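# Move the flexible plastic panel from rack into frame

## Task

Lift the bendable plastic panel out of the rack and install it in the metal frame. It counts as done only when both ends sit fully in the grooves of the posts, the whole bottom edge rests on the sill, and the panel stays upright with nothing holding it.

## Robot and tools

Robot: two UR7e-type arms, left_arm and right_arm, each with a Robotiq 140 two-finger gripper whose fingers can fold. A finger folds if pushed tip-first into a surface, unless the gripper is fully closed. A part held deep toward the palm may be wrapped and pulled in, or held loosely. The firmest, most predictable grip is on the quarter of each pad closest to the fingertip. Each arm has a wrist camera. Fixed cameras are cam_head_left, cam_head_right, cam_high and cam_low; the wrist ones are cam_left_wrist and cam_right_wrist. All images are 672x504.

Frames: the scene frame has its origin at table-top height, midway between the nominal arm bases. +z is up, +x points out over the table, and left_arm is on the +y side. Image left and right do not match arm names. The real bases are at left_arm (-0.059, +0.450, +0.027) and right_arm (+0.051, -0.519, +0.027) m, yawed slightly. Each arm's hand pose, velocities and wrist-camera pose are reported in that arm's own base frame. Fixed cameras and the table use the scene frame. The gripper's fingers point along its +z and close along its y. end_effector_position is the point between the closed pads. Fingertips extend about 33 mm past it at gaps up to 40 mm, and only 9 mm when wide open. Printed poses may be off by a few cm.

Joint order, used in every row and result list: shoulder pan, wrist 2, wrist 1, shoulder lift, wrist 3, elbow. Stated ranges: elbow -3.142 to 3.142 rad, all others -6.283 to 6.283 rad.

A row is one flat list of 18 numbers, each in [-1, 1], always covering both arms. The first 9 are left_arm: 6 joint offsets, then gripper position, force_limit, speed. The last 9 are the same for right_arm. Joint numbers are offsets, not poses. They scale as 1.0 = 2.222 rad and count from the Joint targets shown at the start of that action, not from the previous row. Sending the same offset again moves the joints further. Sending 0 holds the current targets.

Gripper position is absolute. +1 is fully open (140 mm), the pads meet near -0.8, and -1 closes until blocked. force_limit runs from about 14 N at -1 to 58 N at +1 for a slow close. A faster close squeezes harder. speed ranges from about 30 mm/s at -1 to 250 mm/s at +1. Both force_limit and speed start at +1. To leave a gripper unchanged, resend its last three numbers, because 0 is a real command.

execute_actions(actions, cameras): actions is a list of up to 15 actions. Each action is a table of up to 15 rows, one row per 1/30 s step. A short table repeats its last row. Each action lasts 0.5 s. Images are returned only for an empty list or when cameras names them; ["all"] gives every camera. The call is refused if an action would take a joint more than 0.010 rad past its range. Each step a joint target may lead its measured angle by at most 0.651 rad, and the gripper may not exceed 4 m/s.

move(target, speed, blend, stop_force, zero, blocking, cameras): target is one 18-number row or up to 15 rows. All joint offsets count from the same current Joint targets, not from the previous target. Finger numbers are absolute as above. speed is in rad/s for the joint with the farthest to go: 0.01 to 3.14, default 0.5. blend is in rad and rounds corners; 0 stops at each target. stop_force, in N from 3 to 120, ends an arm's path when its wrist senses that much push. Use it with a low speed when approaching contact. Omit it when backing away from a contact. zero (default true) re-zeroes the sensor before the move. blocking=false returns after about 0.5 s and cannot be combined with stop_force. Paths do not avoid obstacles. The result ends with a move: line: done, off_target, moving, held or fault, plus limits=held if steps were held back.

wait(seconds 0 to 10) lets time pass. stop brakes a running move. zoom_image(camera, region=[x0,y0,x1,y1] pixels, at most 504 wide and high) enlarges part of a latest image. zero_wrist_force(arm) tares that arm's wrist sensor. read_manual gives licence text only. finished_scene(scene) ends the current scene with its number and cannot be undone. Call it only once the panel stands correctly on its own.

Result lines: Joint positions, velocities, torques and targets are per arm, in joint order, in rad, rad/s and N m. "within noise" means the arm is still. Tool commands shows the current gripper commands. object_status: 0 moving, 1 blocked while opening, 2 blocked while closing (a grip), 3 at the commanded position or pads met. Check for 2 after closing. position_measured is in counts: 3 fully open, 75 ≈ 100 mm, 139 ≈ 60 mm, 200 ≈ 20 mm, 230 pads together. To grip harder, raise force_limit and change position slightly, for example -1 to -0.98. Wrist force and torque are along the gripper's own axes, and a third line shows the peak since last shown. "joint sent to its limit" means a joint hit its end. "joint command not followed" means the clearance check between the arms changed commands.

Avoid: torque faults, which happen at 141 N m on the shoulder and elbow joints and 26.3 N m on the wrist joints. Avoid force faults at about 150 N of outside force. Either fault stops the arm for 10 s. Stay clear of motor overheating, which is flagged by MOTOR HOT at 70 °C and brakes the arm at 85 °C. Never let the arms press or collide with each other. Do not slam into fixed or heavy objects, drop the panel or release it while it moves. Nothing may end up off the table. Do not twist or lever the gripper hard. Approach contacts slowly, because the arms are stiff. Objects may be nudged at random.

Each tool is called after "Request:" in YAML: its name, and indented under it one key for each argument.

## Session

Request:
execute_actions:
  actions: []

Scene clock: 0.00 s.
left_arm: end_effector_position=(+0.1117, -0.4983, +0.3037) position_measured=3 object_status=3 end_effector_quat_wxyz=(+0.117, +0.847, +0.249, +0.455) | right_arm: end_effector_position=(+0.8132, +0.2905, +0.2781) position_measured=3 object_status=3 end_effector_quat_wxyz=(-0.273, +0.673, +0.054, +0.685)
Joint names: [shoulder pan, wrist 2, wrist 1, shoulder lift, wrist 3, elbow]
Joint positions: left_arm=[-2.106 -0.799 -1.011 -1.468 0.18 1.584] | right_arm=[0.037 -1.15 -4.135 -0.769 3.48 1.666]
Joint velocities: within noise
Joint torques (N m): no reading
Wrist force (N): no reading
Wrist torque (N m): no reading
Wrist force, peak (N): no reading
Joint targets: left_arm=[-2.106 -0.799 -1.011 -1.468 0.180 1.584] | right_arm=[0.037 -1.150 -4.135 -0.769 3.480 1.666]
Tool commands: left_gripper/position=+1.0 left_gripper/force_limit=+1.0 left_gripper/speed=+1.0 right_gripper/position=+1.0 right_gripper/force_limit=+1.0 right_gripper/speed=+1.0

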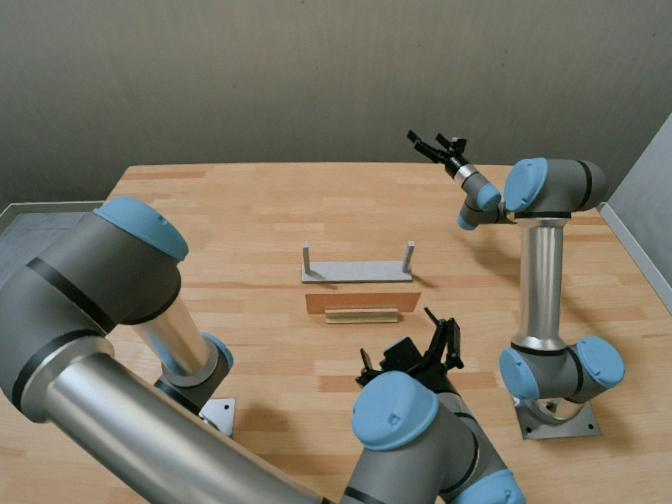

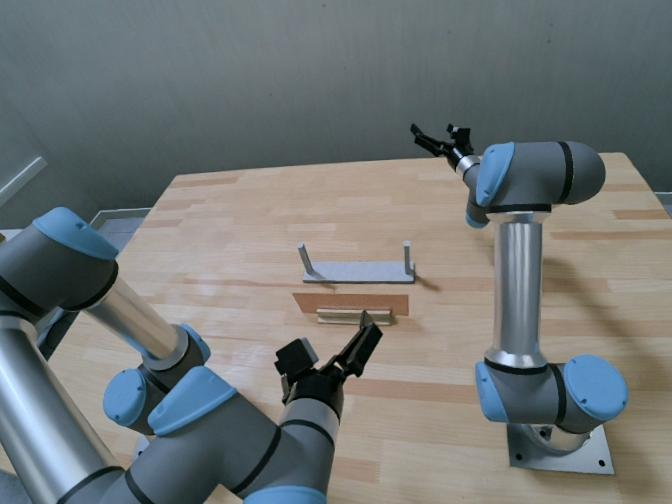

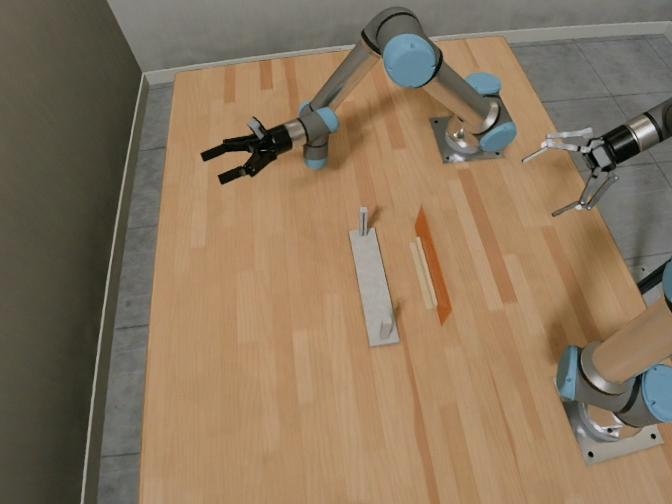

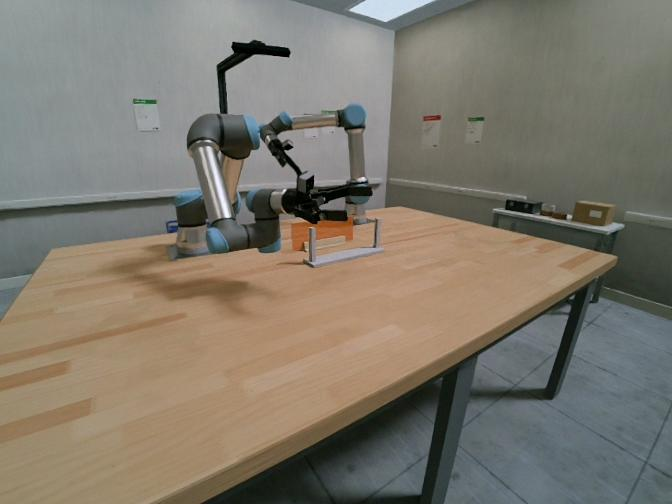

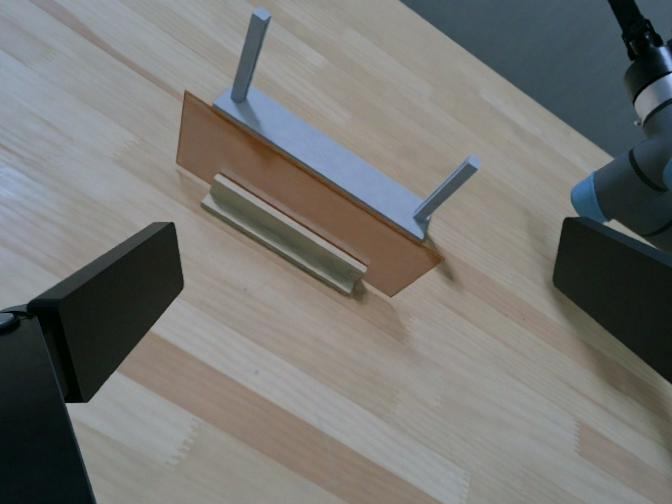

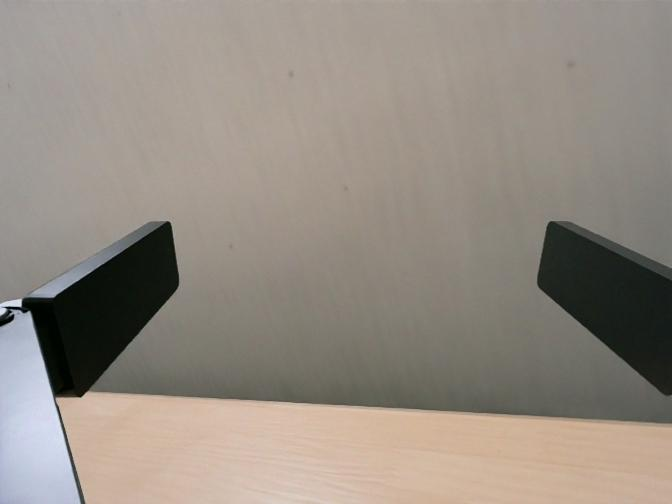

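Request:
zoom_image:
  camera: "cam_left_wrist"
  region: [160, 0, 360, 150]

Request:
zoom_image:
  camera: "cam_left_wrist"
  region: [320, 130, 520, 300]

Request:
zoom_image:
  camera: "cam_high"
  region: [320, 190, 480, 360]

Request:
zoom_image:
  camera: "cam_low"
  region: [270, 190, 410, 290]

Request:
zoom_image:
  camera: "cam_head_left"
  region: [280, 230, 440, 340]

Request:
zoom_image:
  camera: "cam_head_right"
  region: [280, 230, 440, 340]

Scaled by 2.520 from the camera's 672x504 image, which has a finer 960x720 frame.

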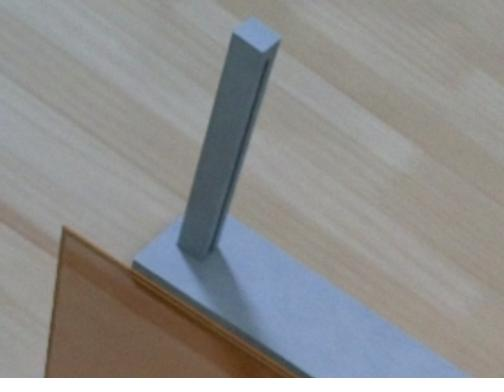

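Scaled by 2.520 from the camera's 672x504 image, which has a finer 960x720 frame.

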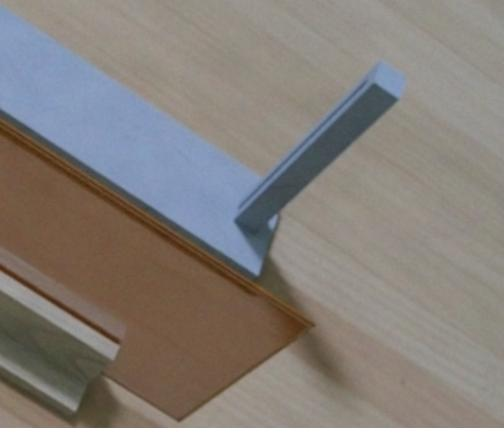

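Scaled by 2.965 from the camera's 672x504 image, which has a finer 960x720 frame.

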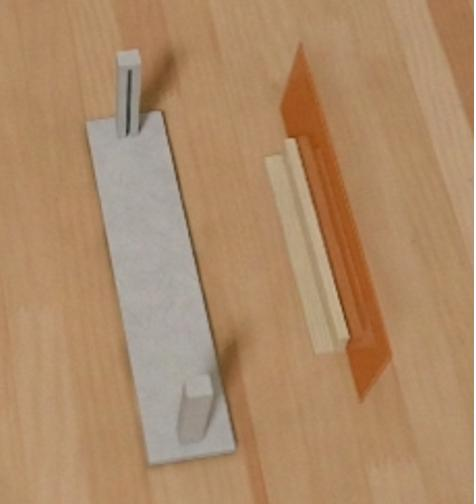

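Scaled by 3.600 from the camera's 672x504 image, which has a finer 960x720 frame.

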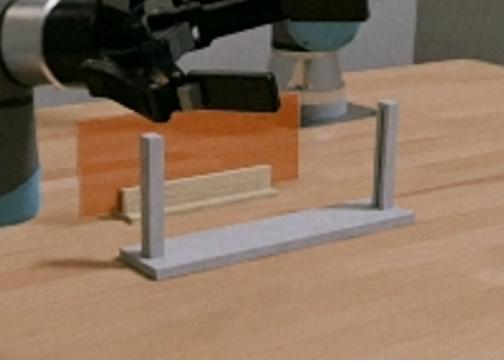

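Scaled by 3.150 from the camera's 672x504 image, which has a finer 960x720 frame.

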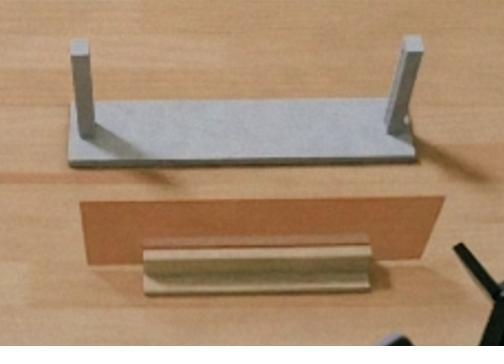

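Scaled by 3.150 from the camera's 672x504 image, which has a finer 960x720 frame.

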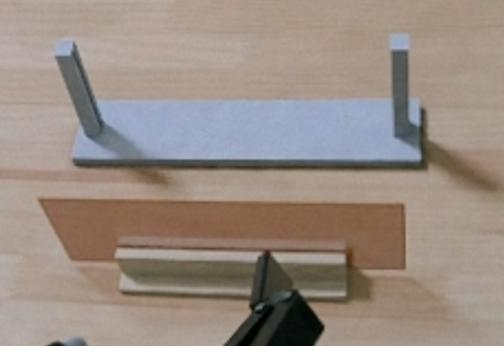

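Request:
move:
  target: [0.4617,-0.3474,-0.2547,-0.0203,0.1508,-0.0293,1,-1,-1,0.3087,-0.1895,0.9999,-0.3773,0.8542,-0.0227,1,-1,-1]
  speed: 1.2

Request:
move:
  target: [0,0,0,0,0,0,1,-1,-1,0,0,0.1504,0,0,0,1,-1,-1]
  speed: 0.8
  cameras: ["all"]

Scene clock: 42.77 s.
left_arm: end_effector_position=(+0.3609, -0.3929, +0.2737) position_measured=3 object_status=3 end_effector_quat_wxyz=(+0.000, +0.716, +0.698, +0.000) | right_arm: end_effector_position=(+0.3417, +0.4790, +0.3229) position_measured=3 object_status=3 end_effector_quat_wxyz=(-0.166, +0.717, -0.677, +0.015)
Joint names: [shoulder pan, wrist 2, wrist 1, shoulder lift, wrist 3, elbow]
Joint positions: left_arm=[-1.081 -1.571 -1.577 -1.513 0.515 1.519] | right_arm=[0.723 -1.571 -1.913 -1.607 5.377 1.615]
Joint torques (N m): left_arm=[12.44 -1.75 -3.7 -41.53 1.51 -37.04] | right_arm=[11.97 -2.46 -2.26 -30.65 1.58 -40.15]
Wrist force (N): left_arm=[-1.2 -0.8 -2.7] | right_arm=[5.2 1.8 3.1]
Wrist torque (N m): left_arm=[0.02 0.18 -0.30] | right_arm=[0.63 -1.16 -0.24]
Wrist force, peak (N): left_arm=[-1.4 -1.2 -2.8] | right_arm=[5.4 3.0 2.4]
Joint targets: left_arm=[-1.080 -1.571 -1.577 -1.513 0.515 1.519] | right_arm=[0.723 -1.571 -1.913 -1.607 5.378 1.615]
move: done

Scene clock: 44.00 s.
left_arm: end_effector_position=(+0.3609, -0.3929, +0.2737) position_measured=3 object_status=3 end_effector_quat_wxyz=(+0.001, +0.716, +0.698, +0.000) | right_arm: end_effector_position=(+0.2693, +0.4152, +0.2730) position_measured=3 object_status=3 end_effector_quat_wxyz=(+0.000, +0.727, -0.686, +0.000)
Joint names: [shoulder pan, wrist 2, wrist 1, shoulder lift, wrist 3, elbow]
Joint positions: left_arm=[-1.08 -1.571 -1.577 -1.513 0.515 1.519] | right_arm=[0.723 -1.571 -1.579 -1.607 5.378 1.615]
Joint torques (N m): left_arm=[10.66 -1.74 -3.83 -42.45 1.34 -37.52] | right_arm=[11.37 -2.44 -1.79 -30.01 1.78 -36.47]
Wrist force (N): left_arm=[-1.1 -0.9 -2.7] | right_arm=[4.3 0.8 3.4]
Wrist torque (N m): left_arm=[0.01 0.16 -0.30] | right_arm=[0.45 -1.01 -0.31]
Wrist force, peak (N): left_arm=[-1.1 -1.2 -2.8] | right_arm=[4.9 1.6 3.9]
Joint targets: left_arm=[-1.080 -1.571 -1.577 -1.513 0.515 1.519] | right_arm=[0.723 -1.571 -1.579 -1.607 5.378 1.615]
move: done

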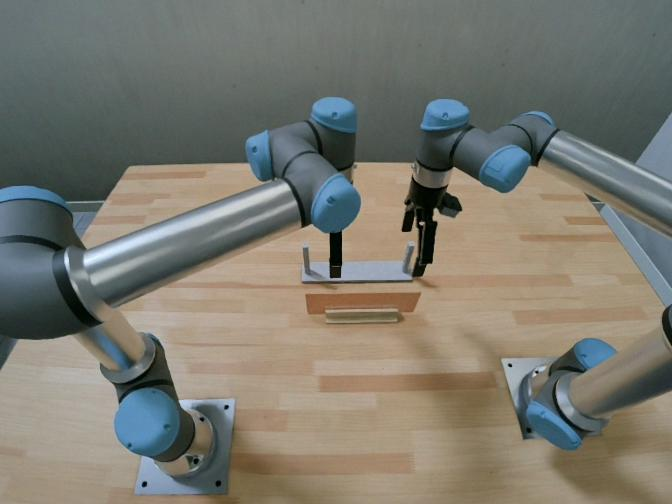

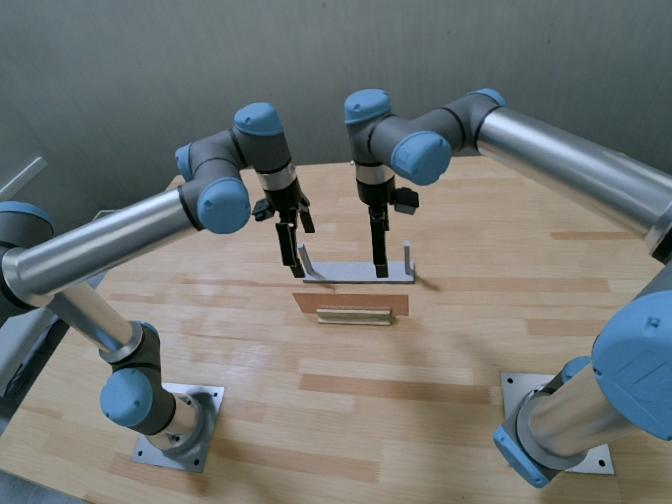

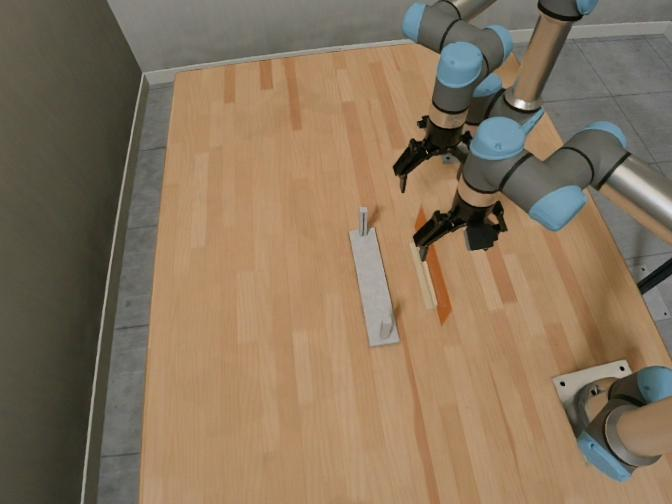

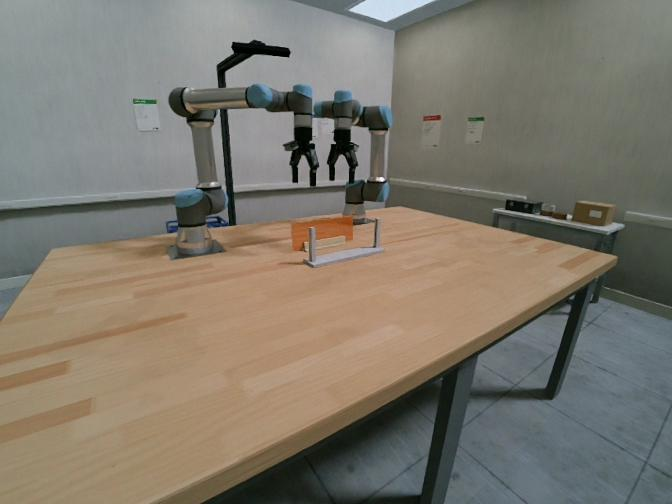

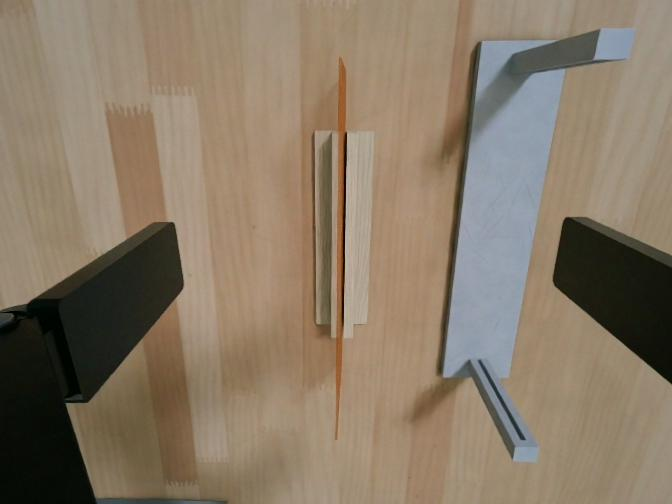

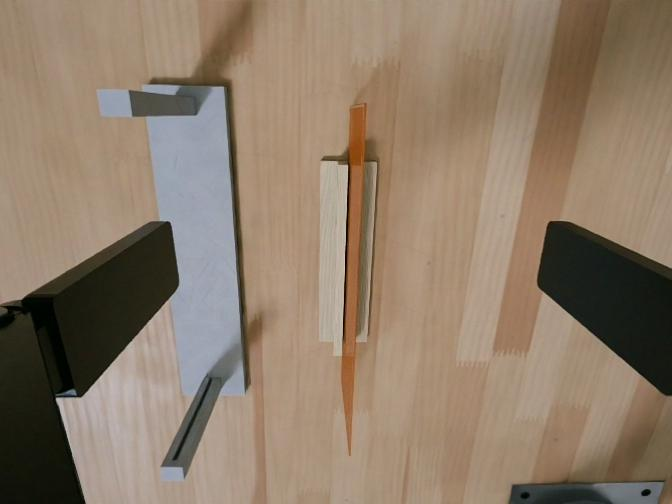

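Request:
zoom_image:
  camera: "cam_left_wrist"
  region: [430, 340, 560, 480]

Request:
zoom_image:
  camera: "cam_right_wrist"
  region: [140, 360, 270, 500]

Request:
zoom_image:
  camera: "cam_left_wrist"
  region: [300, 40, 400, 450]

Request:
zoom_image:
  camera: "cam_right_wrist"
  region: [300, 80, 400, 470]

Request:
zoom_image:
  camera: "cam_left_wrist"
  region: [470, 20, 640, 130]

Request:
zoom_image:
  camera: "cam_right_wrist"
  region: [80, 60, 250, 170]

Scaled by 3.600 from the camera's 672x504 image, which has a finer 960x720 frame.

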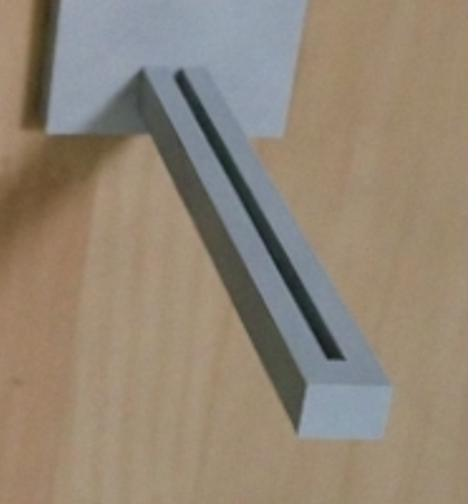

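Scaled by 3.600 from the camera's 672x504 image, which has a finer 960x720 frame.

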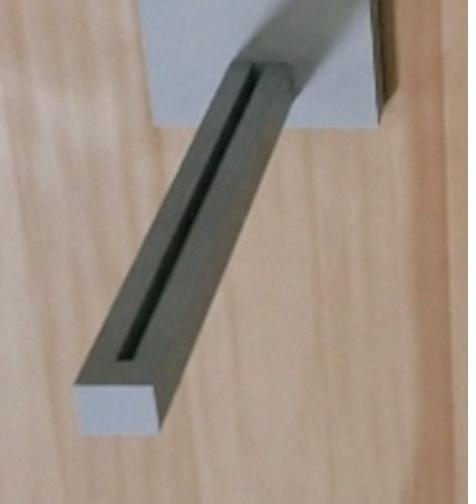

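Scaled by 1.229 from the camera's 672x504 image, which has a finer 960x720 frame.

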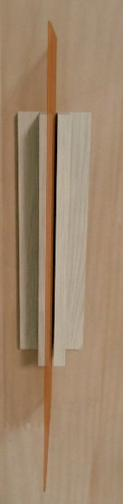

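Scaled by 1.292 from the camera's 672x504 image, which has a finer 960x720 frame.

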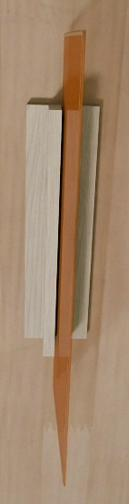

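Scaled by 2.965 from the camera's 672x504 image, which has a finer 960x720 frame.

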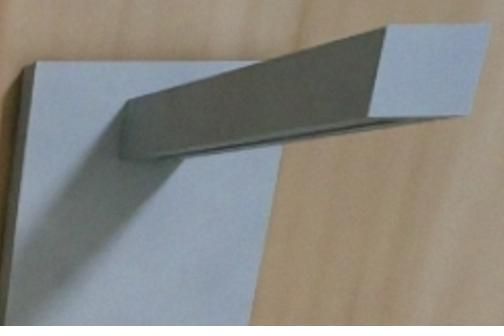

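Scaled by 2.965 from the camera's 672x504 image, which has a finer 960x720 frame.

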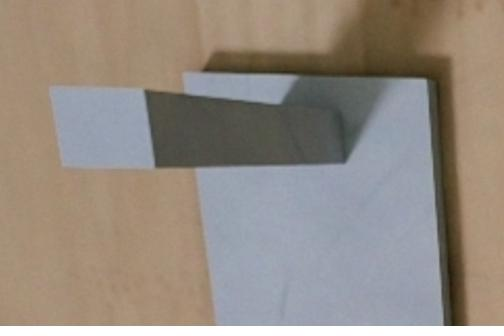

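Request:
move:
  target: [0.0009,0,-0.1764,0.0214,0.0062,0.1551,1,-1,-1,0.0197,0,-0.1778,0.0373,0.0287,0.1406,1,-1,-1]
  speed: 0.4
  cameras: ["cam_left_wrist","cam_right_wrist","cam_low","cam_high"]

Scene clock: 82.07 s.
left_arm: end_effector_position=(+0.3568, -0.3830, +0.1225) position_measured=3 object_status=3 end_effector_quat_wxyz=(+0.000, +0.720, +0.694, +0.000) | right_arm: end_effector_position=(+0.2535, +0.4290, +0.1221) position_measured=3 object_status=3 end_effector_quat_wxyz=(+0.000, +0.720, -0.694, +0.000)
Joint names: [shoulder pan, wrist 2, wrist 1, shoulder lift, wrist 3, elbow]
Joint positions: left_arm=[-1.078 -1.571 -1.969 -1.466 0.529 1.863] | right_arm=[0.766 -1.571 -1.973 -1.524 5.441 1.927]
Joint torques (N m): left_arm=[10.85 -1.37 -3.99 -18.53 1.39 -12.45] | right_arm=[11.53 -1.83 -4.95 -17.77 1.79 -11.49]
Wrist force (N): left_arm=[-1.3 -0.8 -2.5] | right_arm=[4.2 1.0 3.4]
Wrist torque (N m): left_arm=[0.02 0.23 -0.29] | right_arm=[0.48 -1.04 -0.32]
Wrist force, peak (N): left_arm=[-0.9 -1.1 -4.1] | right_arm=[4.3 1.2 4.5]
Joint targets: left_arm=[-1.078 -1.571 -1.969 -1.466 0.529 1.863] | right_arm=[0.766 -1.571 -1.974 -1.524 5.441 1.927]
move: done
Images, in order (width x height): cam_high 672x504, cam_low 672x504, cam_left_wrist 672x504, cam_right_wrist 672x504.

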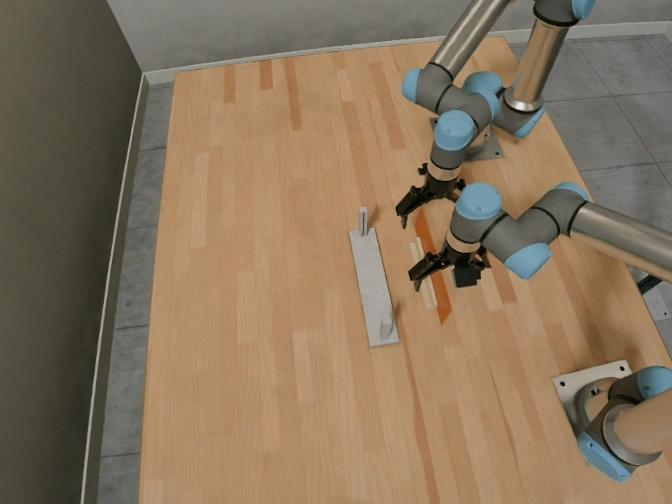

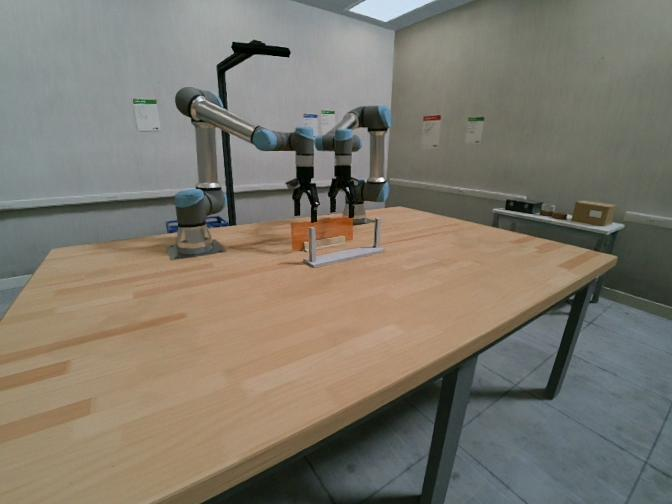

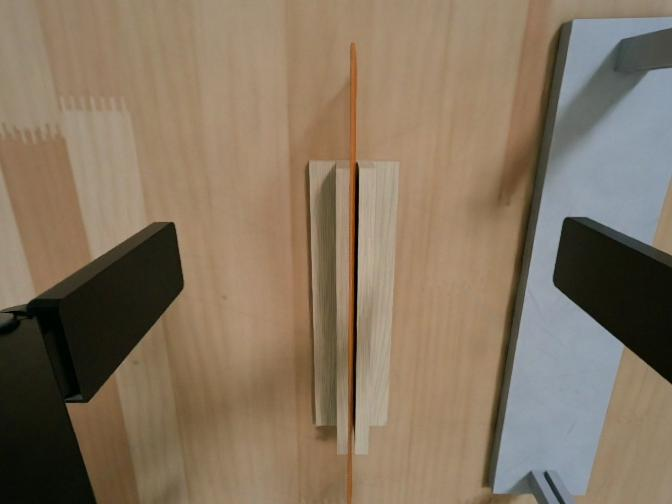

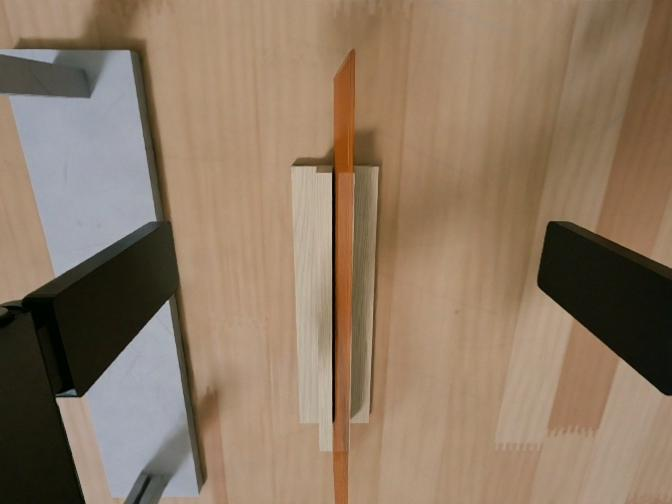

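Request:
move:
  target: [0,0,0,0,0,0,-1,0.3,-1,0,0,0,0,0,0,-1,0.3,-1]

Request:
wait:
  seconds: 1.5
  cameras: ["cam_left_wrist","cam_right_wrist","cam_low"]

Request:
zoom_image:
  camera: "cam_low"
  region: [270, 180, 410, 280]

Scene clock: 89.57 s.
left_arm: end_effector_position=(+0.3568, -0.3830, +0.1223) position_measured=230 object_status=0 end_effector_quat_wxyz=(+0.000, +0.720, +0.694, +0.000) | right_arm: end_effector_position=(+0.2535, +0.4290, +0.1220) position_measured=230 object_status=0 end_effector_quat_wxyz=(+0.000, +0.720, -0.694, +0.000)
Joint names: [shoulder pan, wrist 2, wrist 1, shoulder lift, wrist 3, elbow]
Joint positions: left_arm=[-1.078 -1.571 -1.969 -1.466 0.529 1.863] | right_arm=[0.766 -1.571 -1.974 -1.524 5.441 1.927]
Joint torques (N m): left_arm=[10.92 0.43 -3.5 -19.08 1.24 -10.99] | right_arm=[11.69 0.51 -3.45 -18.89 1.63 -12.31]
Wrist force (N): left_arm=[-1.9 -1.6 -2.7] | right_arm=[3.5 -0.1 3.0]
Wrist torque (N m): left_arm=[0.04 0.19 -0.20] | right_arm=[0.53 -1.05 -0.23]
Wrist force, peak (N): left_arm=[-2.4 -1.7 -2.7] | right_arm=[4.4 1.2 3.4]
Joint targets: left_arm=[-1.078 -1.571 -1.969 -1.466 0.529 1.863] | right_arm=[0.766 -1.571 -1.974 -1.524 5.441 1.927]
move: moving (left_arm, right_arm; no rest 5 s after the path's end)

Scene clock: 91.07 s.
left_arm: end_effector_position=(+0.3568, -0.3830, +0.1223) position_measured=231 object_status=3 end_effector_quat_wxyz=(+0.000, +0.720, +0.694, +0.000) | right_arm: end_effector_position=(+0.2535, +0.4290, +0.1220) position_measured=231 object_status=3 end_effector_quat_wxyz=(+0.000, +0.720, -0.694, +0.000)
Joint names: [shoulder pan, wrist 2, wrist 1, shoulder lift, wrist 3, elbow]
Joint positions: left_arm=[-1.078 -1.571 -1.969 -1.466 0.529 1.863] | right_arm=[0.766 -1.571 -1.974 -1.524 5.441 1.927]
Joint torques (N m): left_arm=[10.15 0.79 -1.92 -19.66 0.22 -11.91] | right_arm=[11.37 0.84 -1.71 -18.42 1.02 -12.16]
Wrist force (N): left_arm=[-1.7 -1.6 -2.9] | right_arm=[3.5 -0.1 2.5]
Wrist torque (N m): left_arm=[0.03 0.16 -0.20] | right_arm=[0.52 -1.06 -0.24]
Wrist force, peak (N): left_arm=[-2.1 -2.0 -3.2] | right_arm=[3.7 -0.1 2.8]
Joint targets: left_arm=[-1.078 -1.571 -1.969 -1.466 0.529 1.863] | right_arm=[0.766 -1.571 -1.974 -1.524 5.441 1.927]
Tool commands: left_gripper/position=-1.0 left_gripper/force_limit=+0.3 left_gripper/speed=-1.0 right_gripper/position=-1.0 right_gripper/force_limit=+0.3 right_gripper/speed=-1.0
wait: 1.50 s; at rest by 0.23 s
Images, in order (width x height): cam_low 672x504, cam_left_wrist 672x504, cam_right_wrist 672x504.

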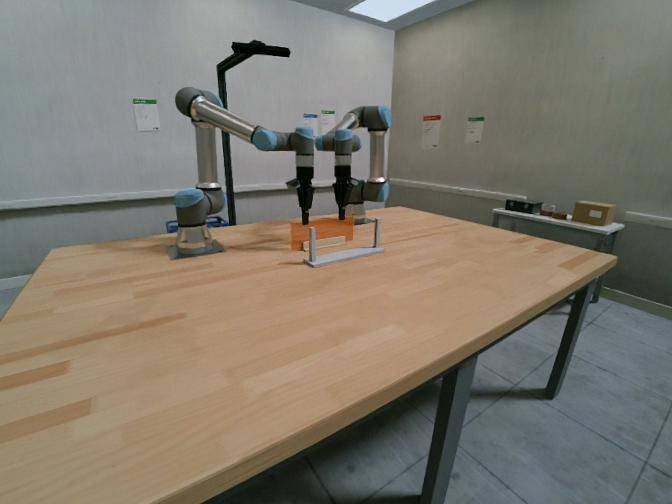

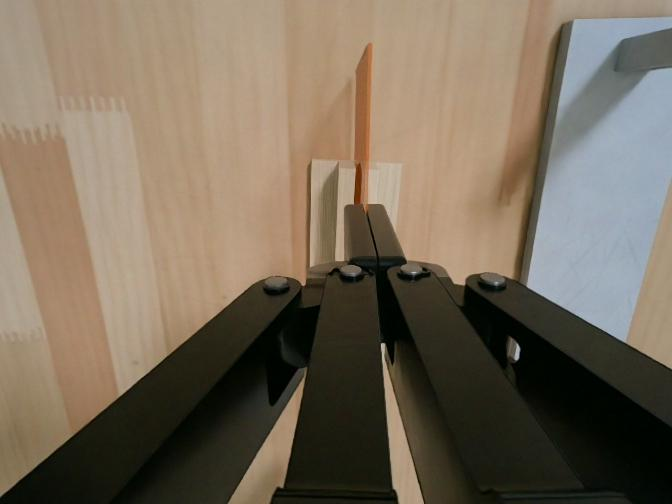

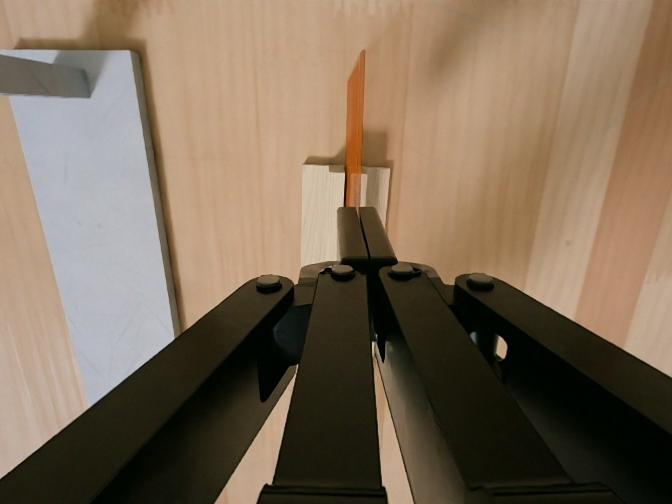

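Scaled by 3.600 from the camera's 672x504 image, which has a finer 960x720 frame.

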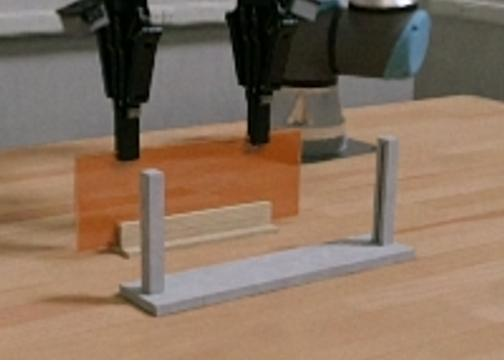

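Request:
move:
  target: [0,0,0.0707,-0.0205,0,-0.0502,-1,0.3,-1,0,0,0.0720,-0.0210,0,-0.0510,-1,0.3,-1]
  speed: 0.15
  cameras: ["cam_left_wrist","cam_right_wrist","cam_low"]

Request:
zoom_image:
  camera: "cam_low"
  region: [270, 180, 410, 280]

Scene clock: 97.63 s.
left_arm: end_effector_position=(+0.3568, -0.3830, +0.1822) position_measured=231 object_status=3 end_effector_quat_wxyz=(+0.000, +0.720, +0.694, +0.000) | right_arm: end_effector_position=(+0.2535, +0.4291, +0.1818) position_measured=231 object_status=3 end_effector_quat_wxyz=(+0.000, +0.720, -0.694, +0.000)
Joint names: [shoulder pan, wrist 2, wrist 1, shoulder lift, wrist 3, elbow]
Joint positions: left_arm=[-1.078 -1.571 -1.812 -1.511 0.529 1.752] | right_arm=[0.767 -1.571 -1.814 -1.571 5.441 1.814]
Joint torques (N m): left_arm=[4.89 0.85 -1.54 -41.81 -0.77 -37.56] | right_arm=[10.87 1.41 -1.43 -31.83 -0.76 -36.89]
Wrist force (N): left_arm=[-1.4 -1.9 -1.8] | right_arm=[3.8 -0.1 3.6]
Wrist torque (N m): left_arm=[0.00 0.20 -0.18] | right_arm=[0.47 -1.00 -0.23]
Wrist force, peak (N): left_arm=[7.7 -1.1 -1.7] | right_arm=[11.2 0.3 3.8]
Joint targets: left_arm=[-1.078 -1.571 -1.812 -1.511 0.529 1.752] | right_arm=[0.766 -1.571 -1.814 -1.571 5.441 1.814]
move: done
Images, in order (width x height): cam_low 672x504, cam_left_wrist 672x504, cam_right_wrist 672x504.

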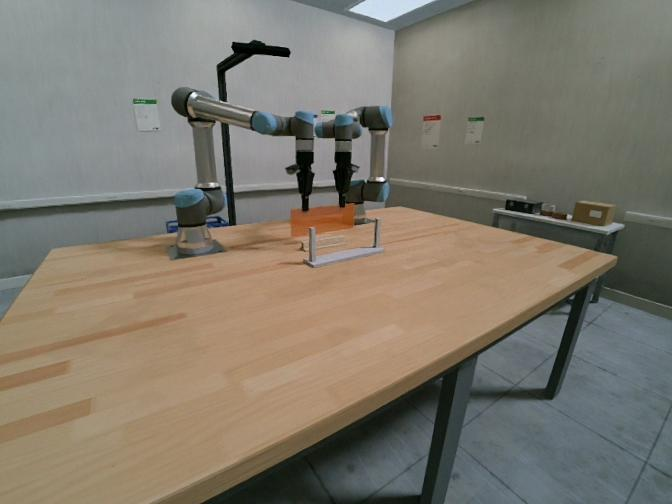

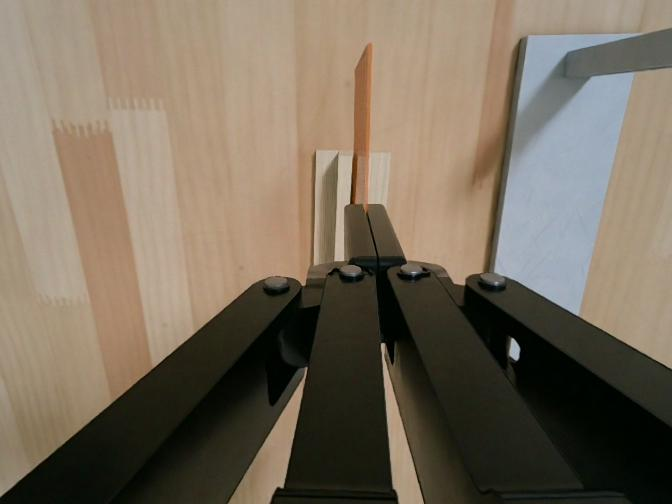

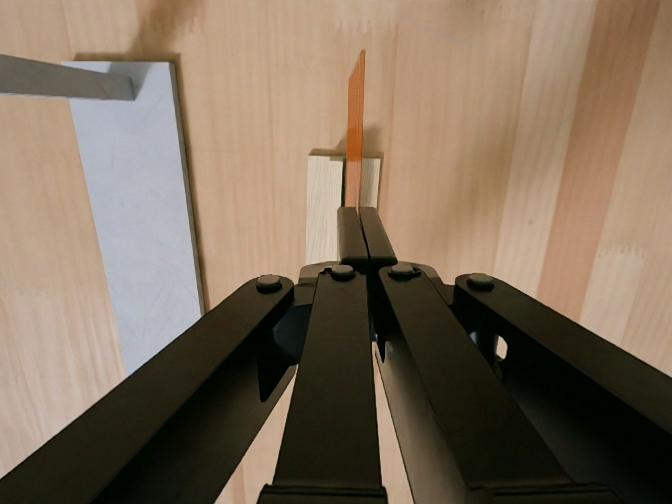

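Scaled by 3.600 from the camera's 672x504 image, which has a finer 960x720 frame.

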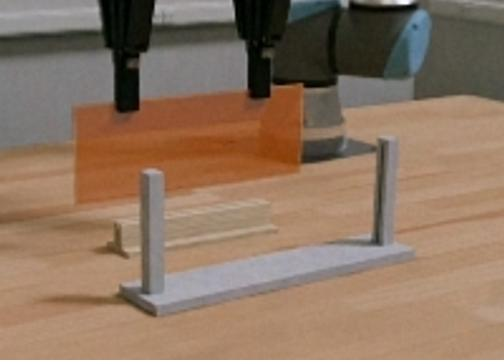

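Request:
move:
  target:
    - [0.0389,0,0.0049,0.0413,0.1401,-0.0461,-1,0.3,-1,-0.0291,0,0.0017,0.0360,-0.13,-0.0375,-1,0.3,-1]
    - [0.0719,0,0.0149,0.0860,0.2743,-0.1009,-1,0.3,-1,-0.0528,0,0.0071,0.0763,-0.2549,-0.0833,-1,0.3,-1]
  speed: 0.25
  blend: 0.02
  cameras: ["cam_left_wrist","cam_right_wrist","cam_low","cam_high"]

Request:
zoom_image:
  camera: "cam_low"
  region: [270, 180, 410, 280]

Request:
zoom_image:
  camera: "cam_high"
  region: [320, 190, 480, 360]

Scene clock: 112.10 s.
left_arm: end_effector_position=(+0.4635, -0.3873, +0.1825) position_measured=231 object_status=3 end_effector_quat_wxyz=(+0.000, +0.856, +0.516, +0.000) | right_arm: end_effector_position=(+0.3601, +0.4406, +0.1817) position_measured=231 object_status=3 end_effector_quat_wxyz=(+0.000, +0.857, -0.516, +0.000)
Joint names: [shoulder pan, wrist 2, wrist 1, shoulder lift, wrist 3, elbow]
Joint positions: left_arm=[-0.919 -1.571 -1.779 -1.32 1.138 1.528] | right_arm=[0.649 -1.571 -1.798 -1.402 4.875 1.629]
Joint torques (N m): left_arm=[8.15 -1.22 -2.4 -27.99 1.36 -38.99] | right_arm=[-8.47 -0.28 -2.26 -26.2 -2.03 -40.49]
Wrist force (N): left_arm=[2.8 -3.6 -2.0] | right_arm=[7.7 1.8 3.7]
Wrist torque (N m): left_arm=[-0.02 0.29 -0.46] | right_arm=[0.35 -0.74 0.15]
Wrist force, peak (N): left_arm=[7.3 -4.4 -2.0] | right_arm=[11.6 1.3 3.9]
Joint targets: left_arm=[-0.919 -1.571 -1.779 -1.320 1.138 1.528] | right_arm=[0.649 -1.571 -1.798 -1.401 4.875 1.629]
move: done
Images, in order (width x height): cam_high 672x504, cam_low 672x504, cam_left_wrist 672x504, cam_right_wrist 672x504.

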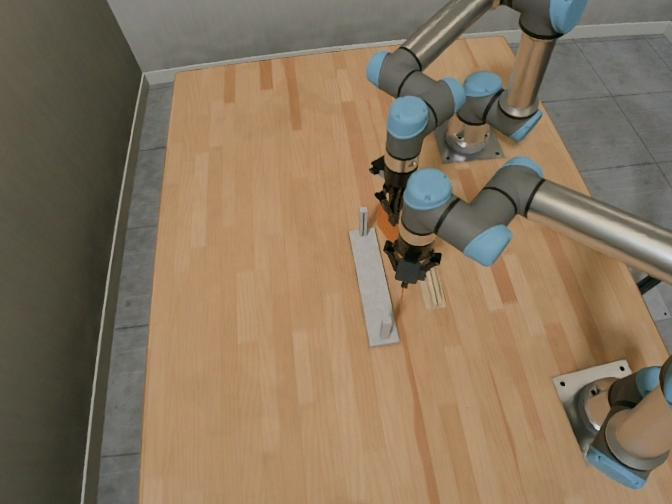

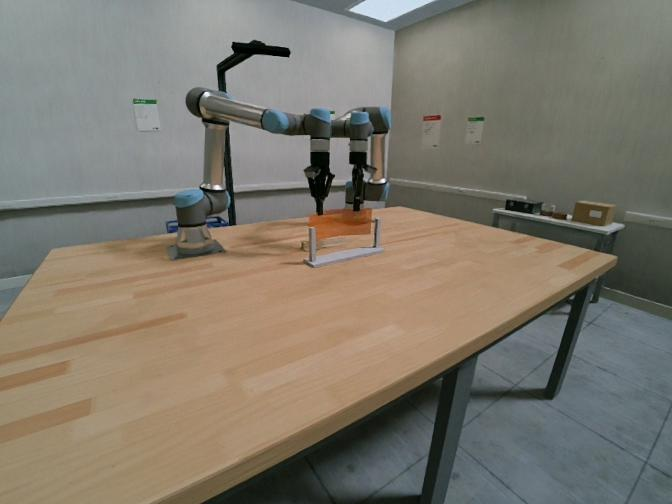

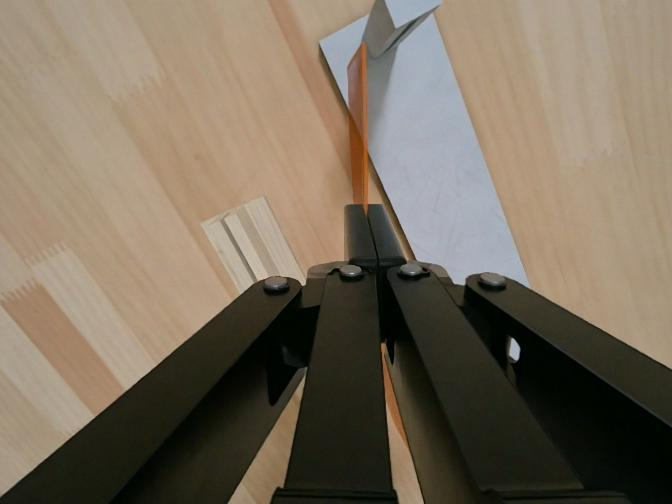

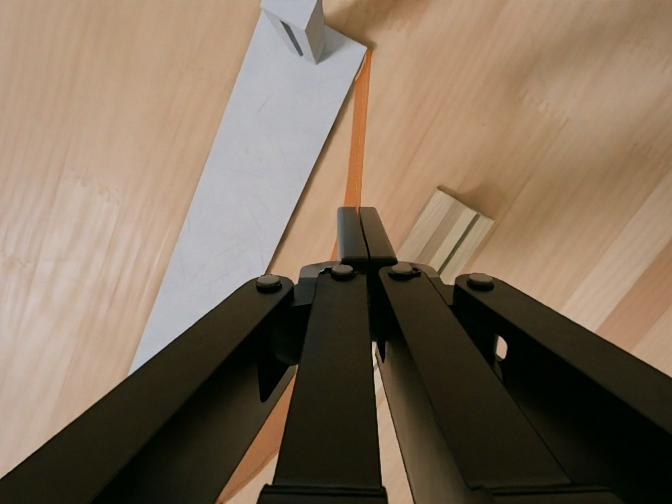

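Scaled by 3.600 from the camera's 672x504 image, which has a finer 960x720 frame.

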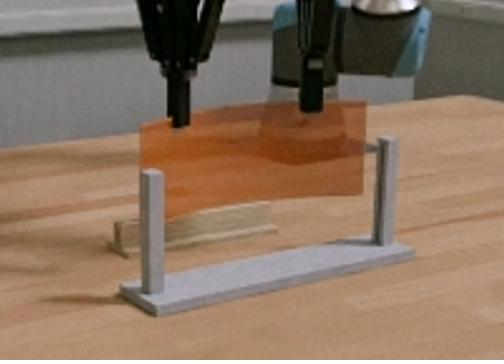

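Scaled by 2.965 from the camera's 672x504 image, which has a finer 960x720 frame.

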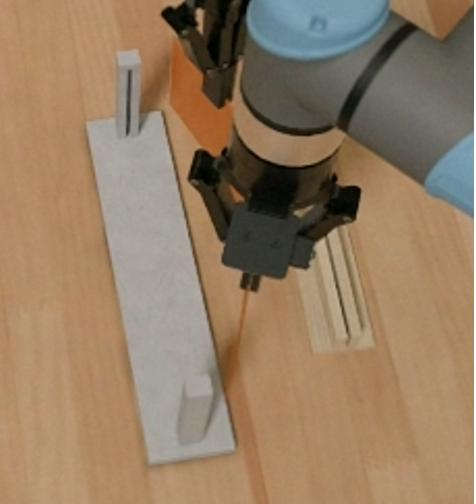

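Request:
zoom_image:
  camera: "cam_left_wrist"
  region: [310, 0, 450, 110]

Request:
zoom_image:
  camera: "cam_right_wrist"
  region: [250, 0, 390, 110]

Scaled by 3.600 from the camera's 672x504 image, which has a finer 960x720 frame.

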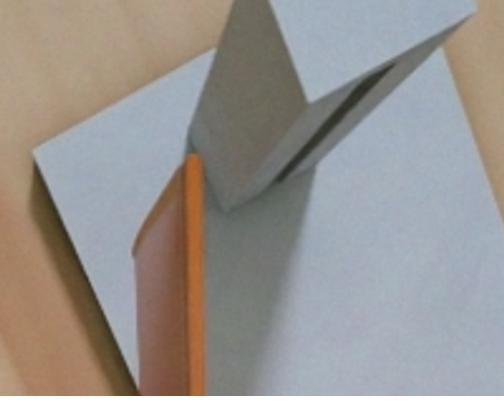

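Scaled by 3.600 from the camera's 672x504 image, which has a finer 960x720 frame.

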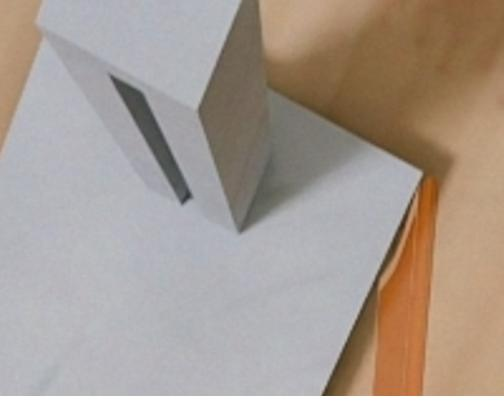

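Request:
move:
  target: [0.0171,0,0.0077,0.0255,0.0396,-0.0331,-1,0.3,-1,-0.0149,0,0.0062,0.0272,-0.0378,-0.0338,-1,0.3,-1]
  speed: 0.08
  cameras: ["cam_left_wrist","cam_right_wrist"]
  stop_force: 12

Request:
zoom_image:
  camera: "cam_left_wrist"
  region: [310, 0, 450, 110]

Request:
zoom_image:
  camera: "cam_right_wrist"
  region: [290, 0, 430, 110]

Scene clock: 130.53 s.
left_arm: end_effector_position=(+0.4934, -0.3882, +0.1823) position_measured=231 object_status=3 end_effector_quat_wxyz=(+0.000, +0.869, +0.495, +0.000) | right_arm: end_effector_position=(+0.3964, +0.4439, +0.1823) position_measured=231 object_status=3 end_effector_quat_wxyz=(+0.000, +0.869, -0.494, +0.000)
Joint names: [shoulder pan, wrist 2, wrist 1, shoulder lift, wrist 3, elbow]
Joint positions: left_arm=[-0.881 -1.571 -1.762 -1.264 1.226 1.454] | right_arm=[0.616 -1.571 -1.784 -1.341 4.791 1.554]
Joint torques (N m): left_arm=[8.95 -1.85 -2.67 -29.89 1.57 -38.13] | right_arm=[-7.8 -0.45 -2.59 -28.73 -2.09 -39.81]
Wrist force (N): left_arm=[3.6 -3.9 -2.4] | right_arm=[8.3 2.6 4.5]
Wrist torque (N m): left_arm=[-0.08 0.20 -0.56] | right_arm=[0.28 -0.77 0.14]
Wrist force, peak (N): left_arm=[4.9 -4.2 -2.5] | right_arm=[9.4 2.9 4.0]
Joint targets: left_arm=[-0.881 -1.571 -1.762 -1.264 1.226 1.454] | right_arm=[0.616 -1.571 -1.784 -1.341 4.791 1.554]
move: done
Images, in order (width x height): cam_left_wrist 672x504, cam_right_wrist 672x504.

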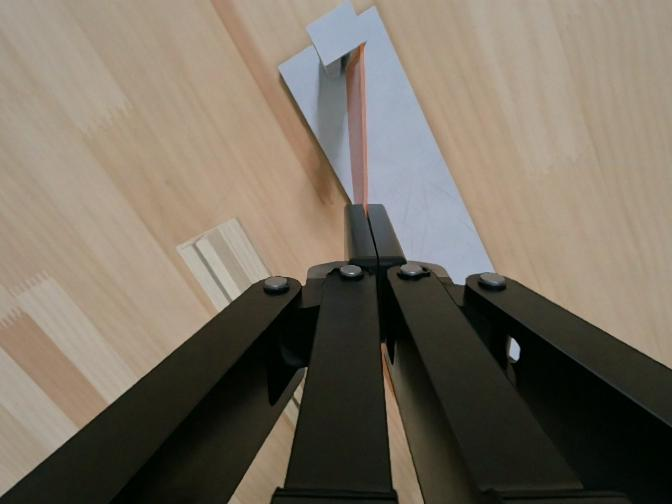

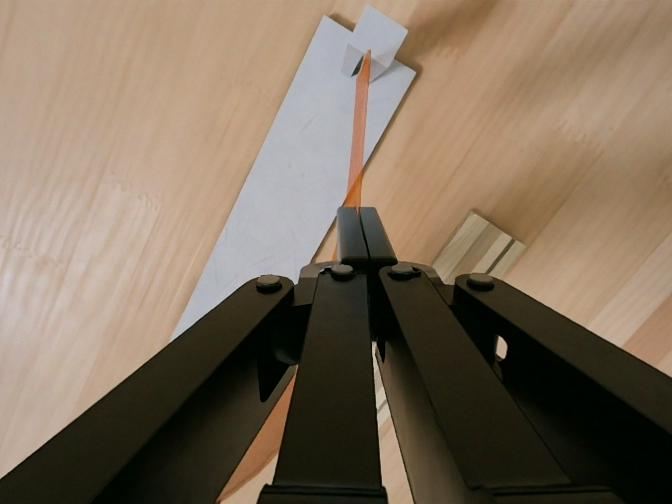

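Scaled by 3.600 from the camera's 672x504 image, which has a finer 960x720 frame.

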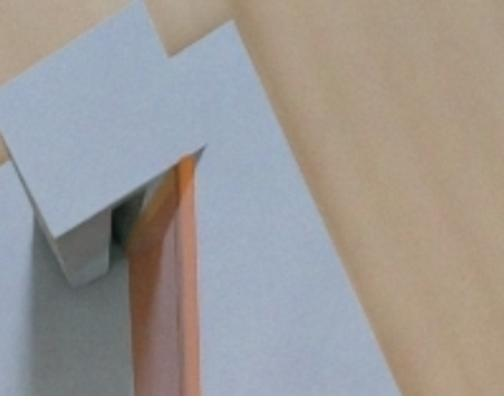

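Scaled by 3.600 from the camera's 672x504 image, which has a finer 960x720 frame.

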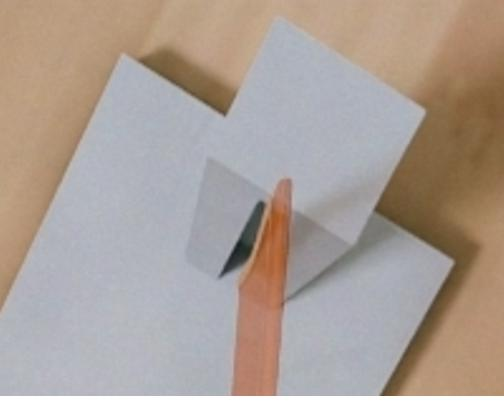

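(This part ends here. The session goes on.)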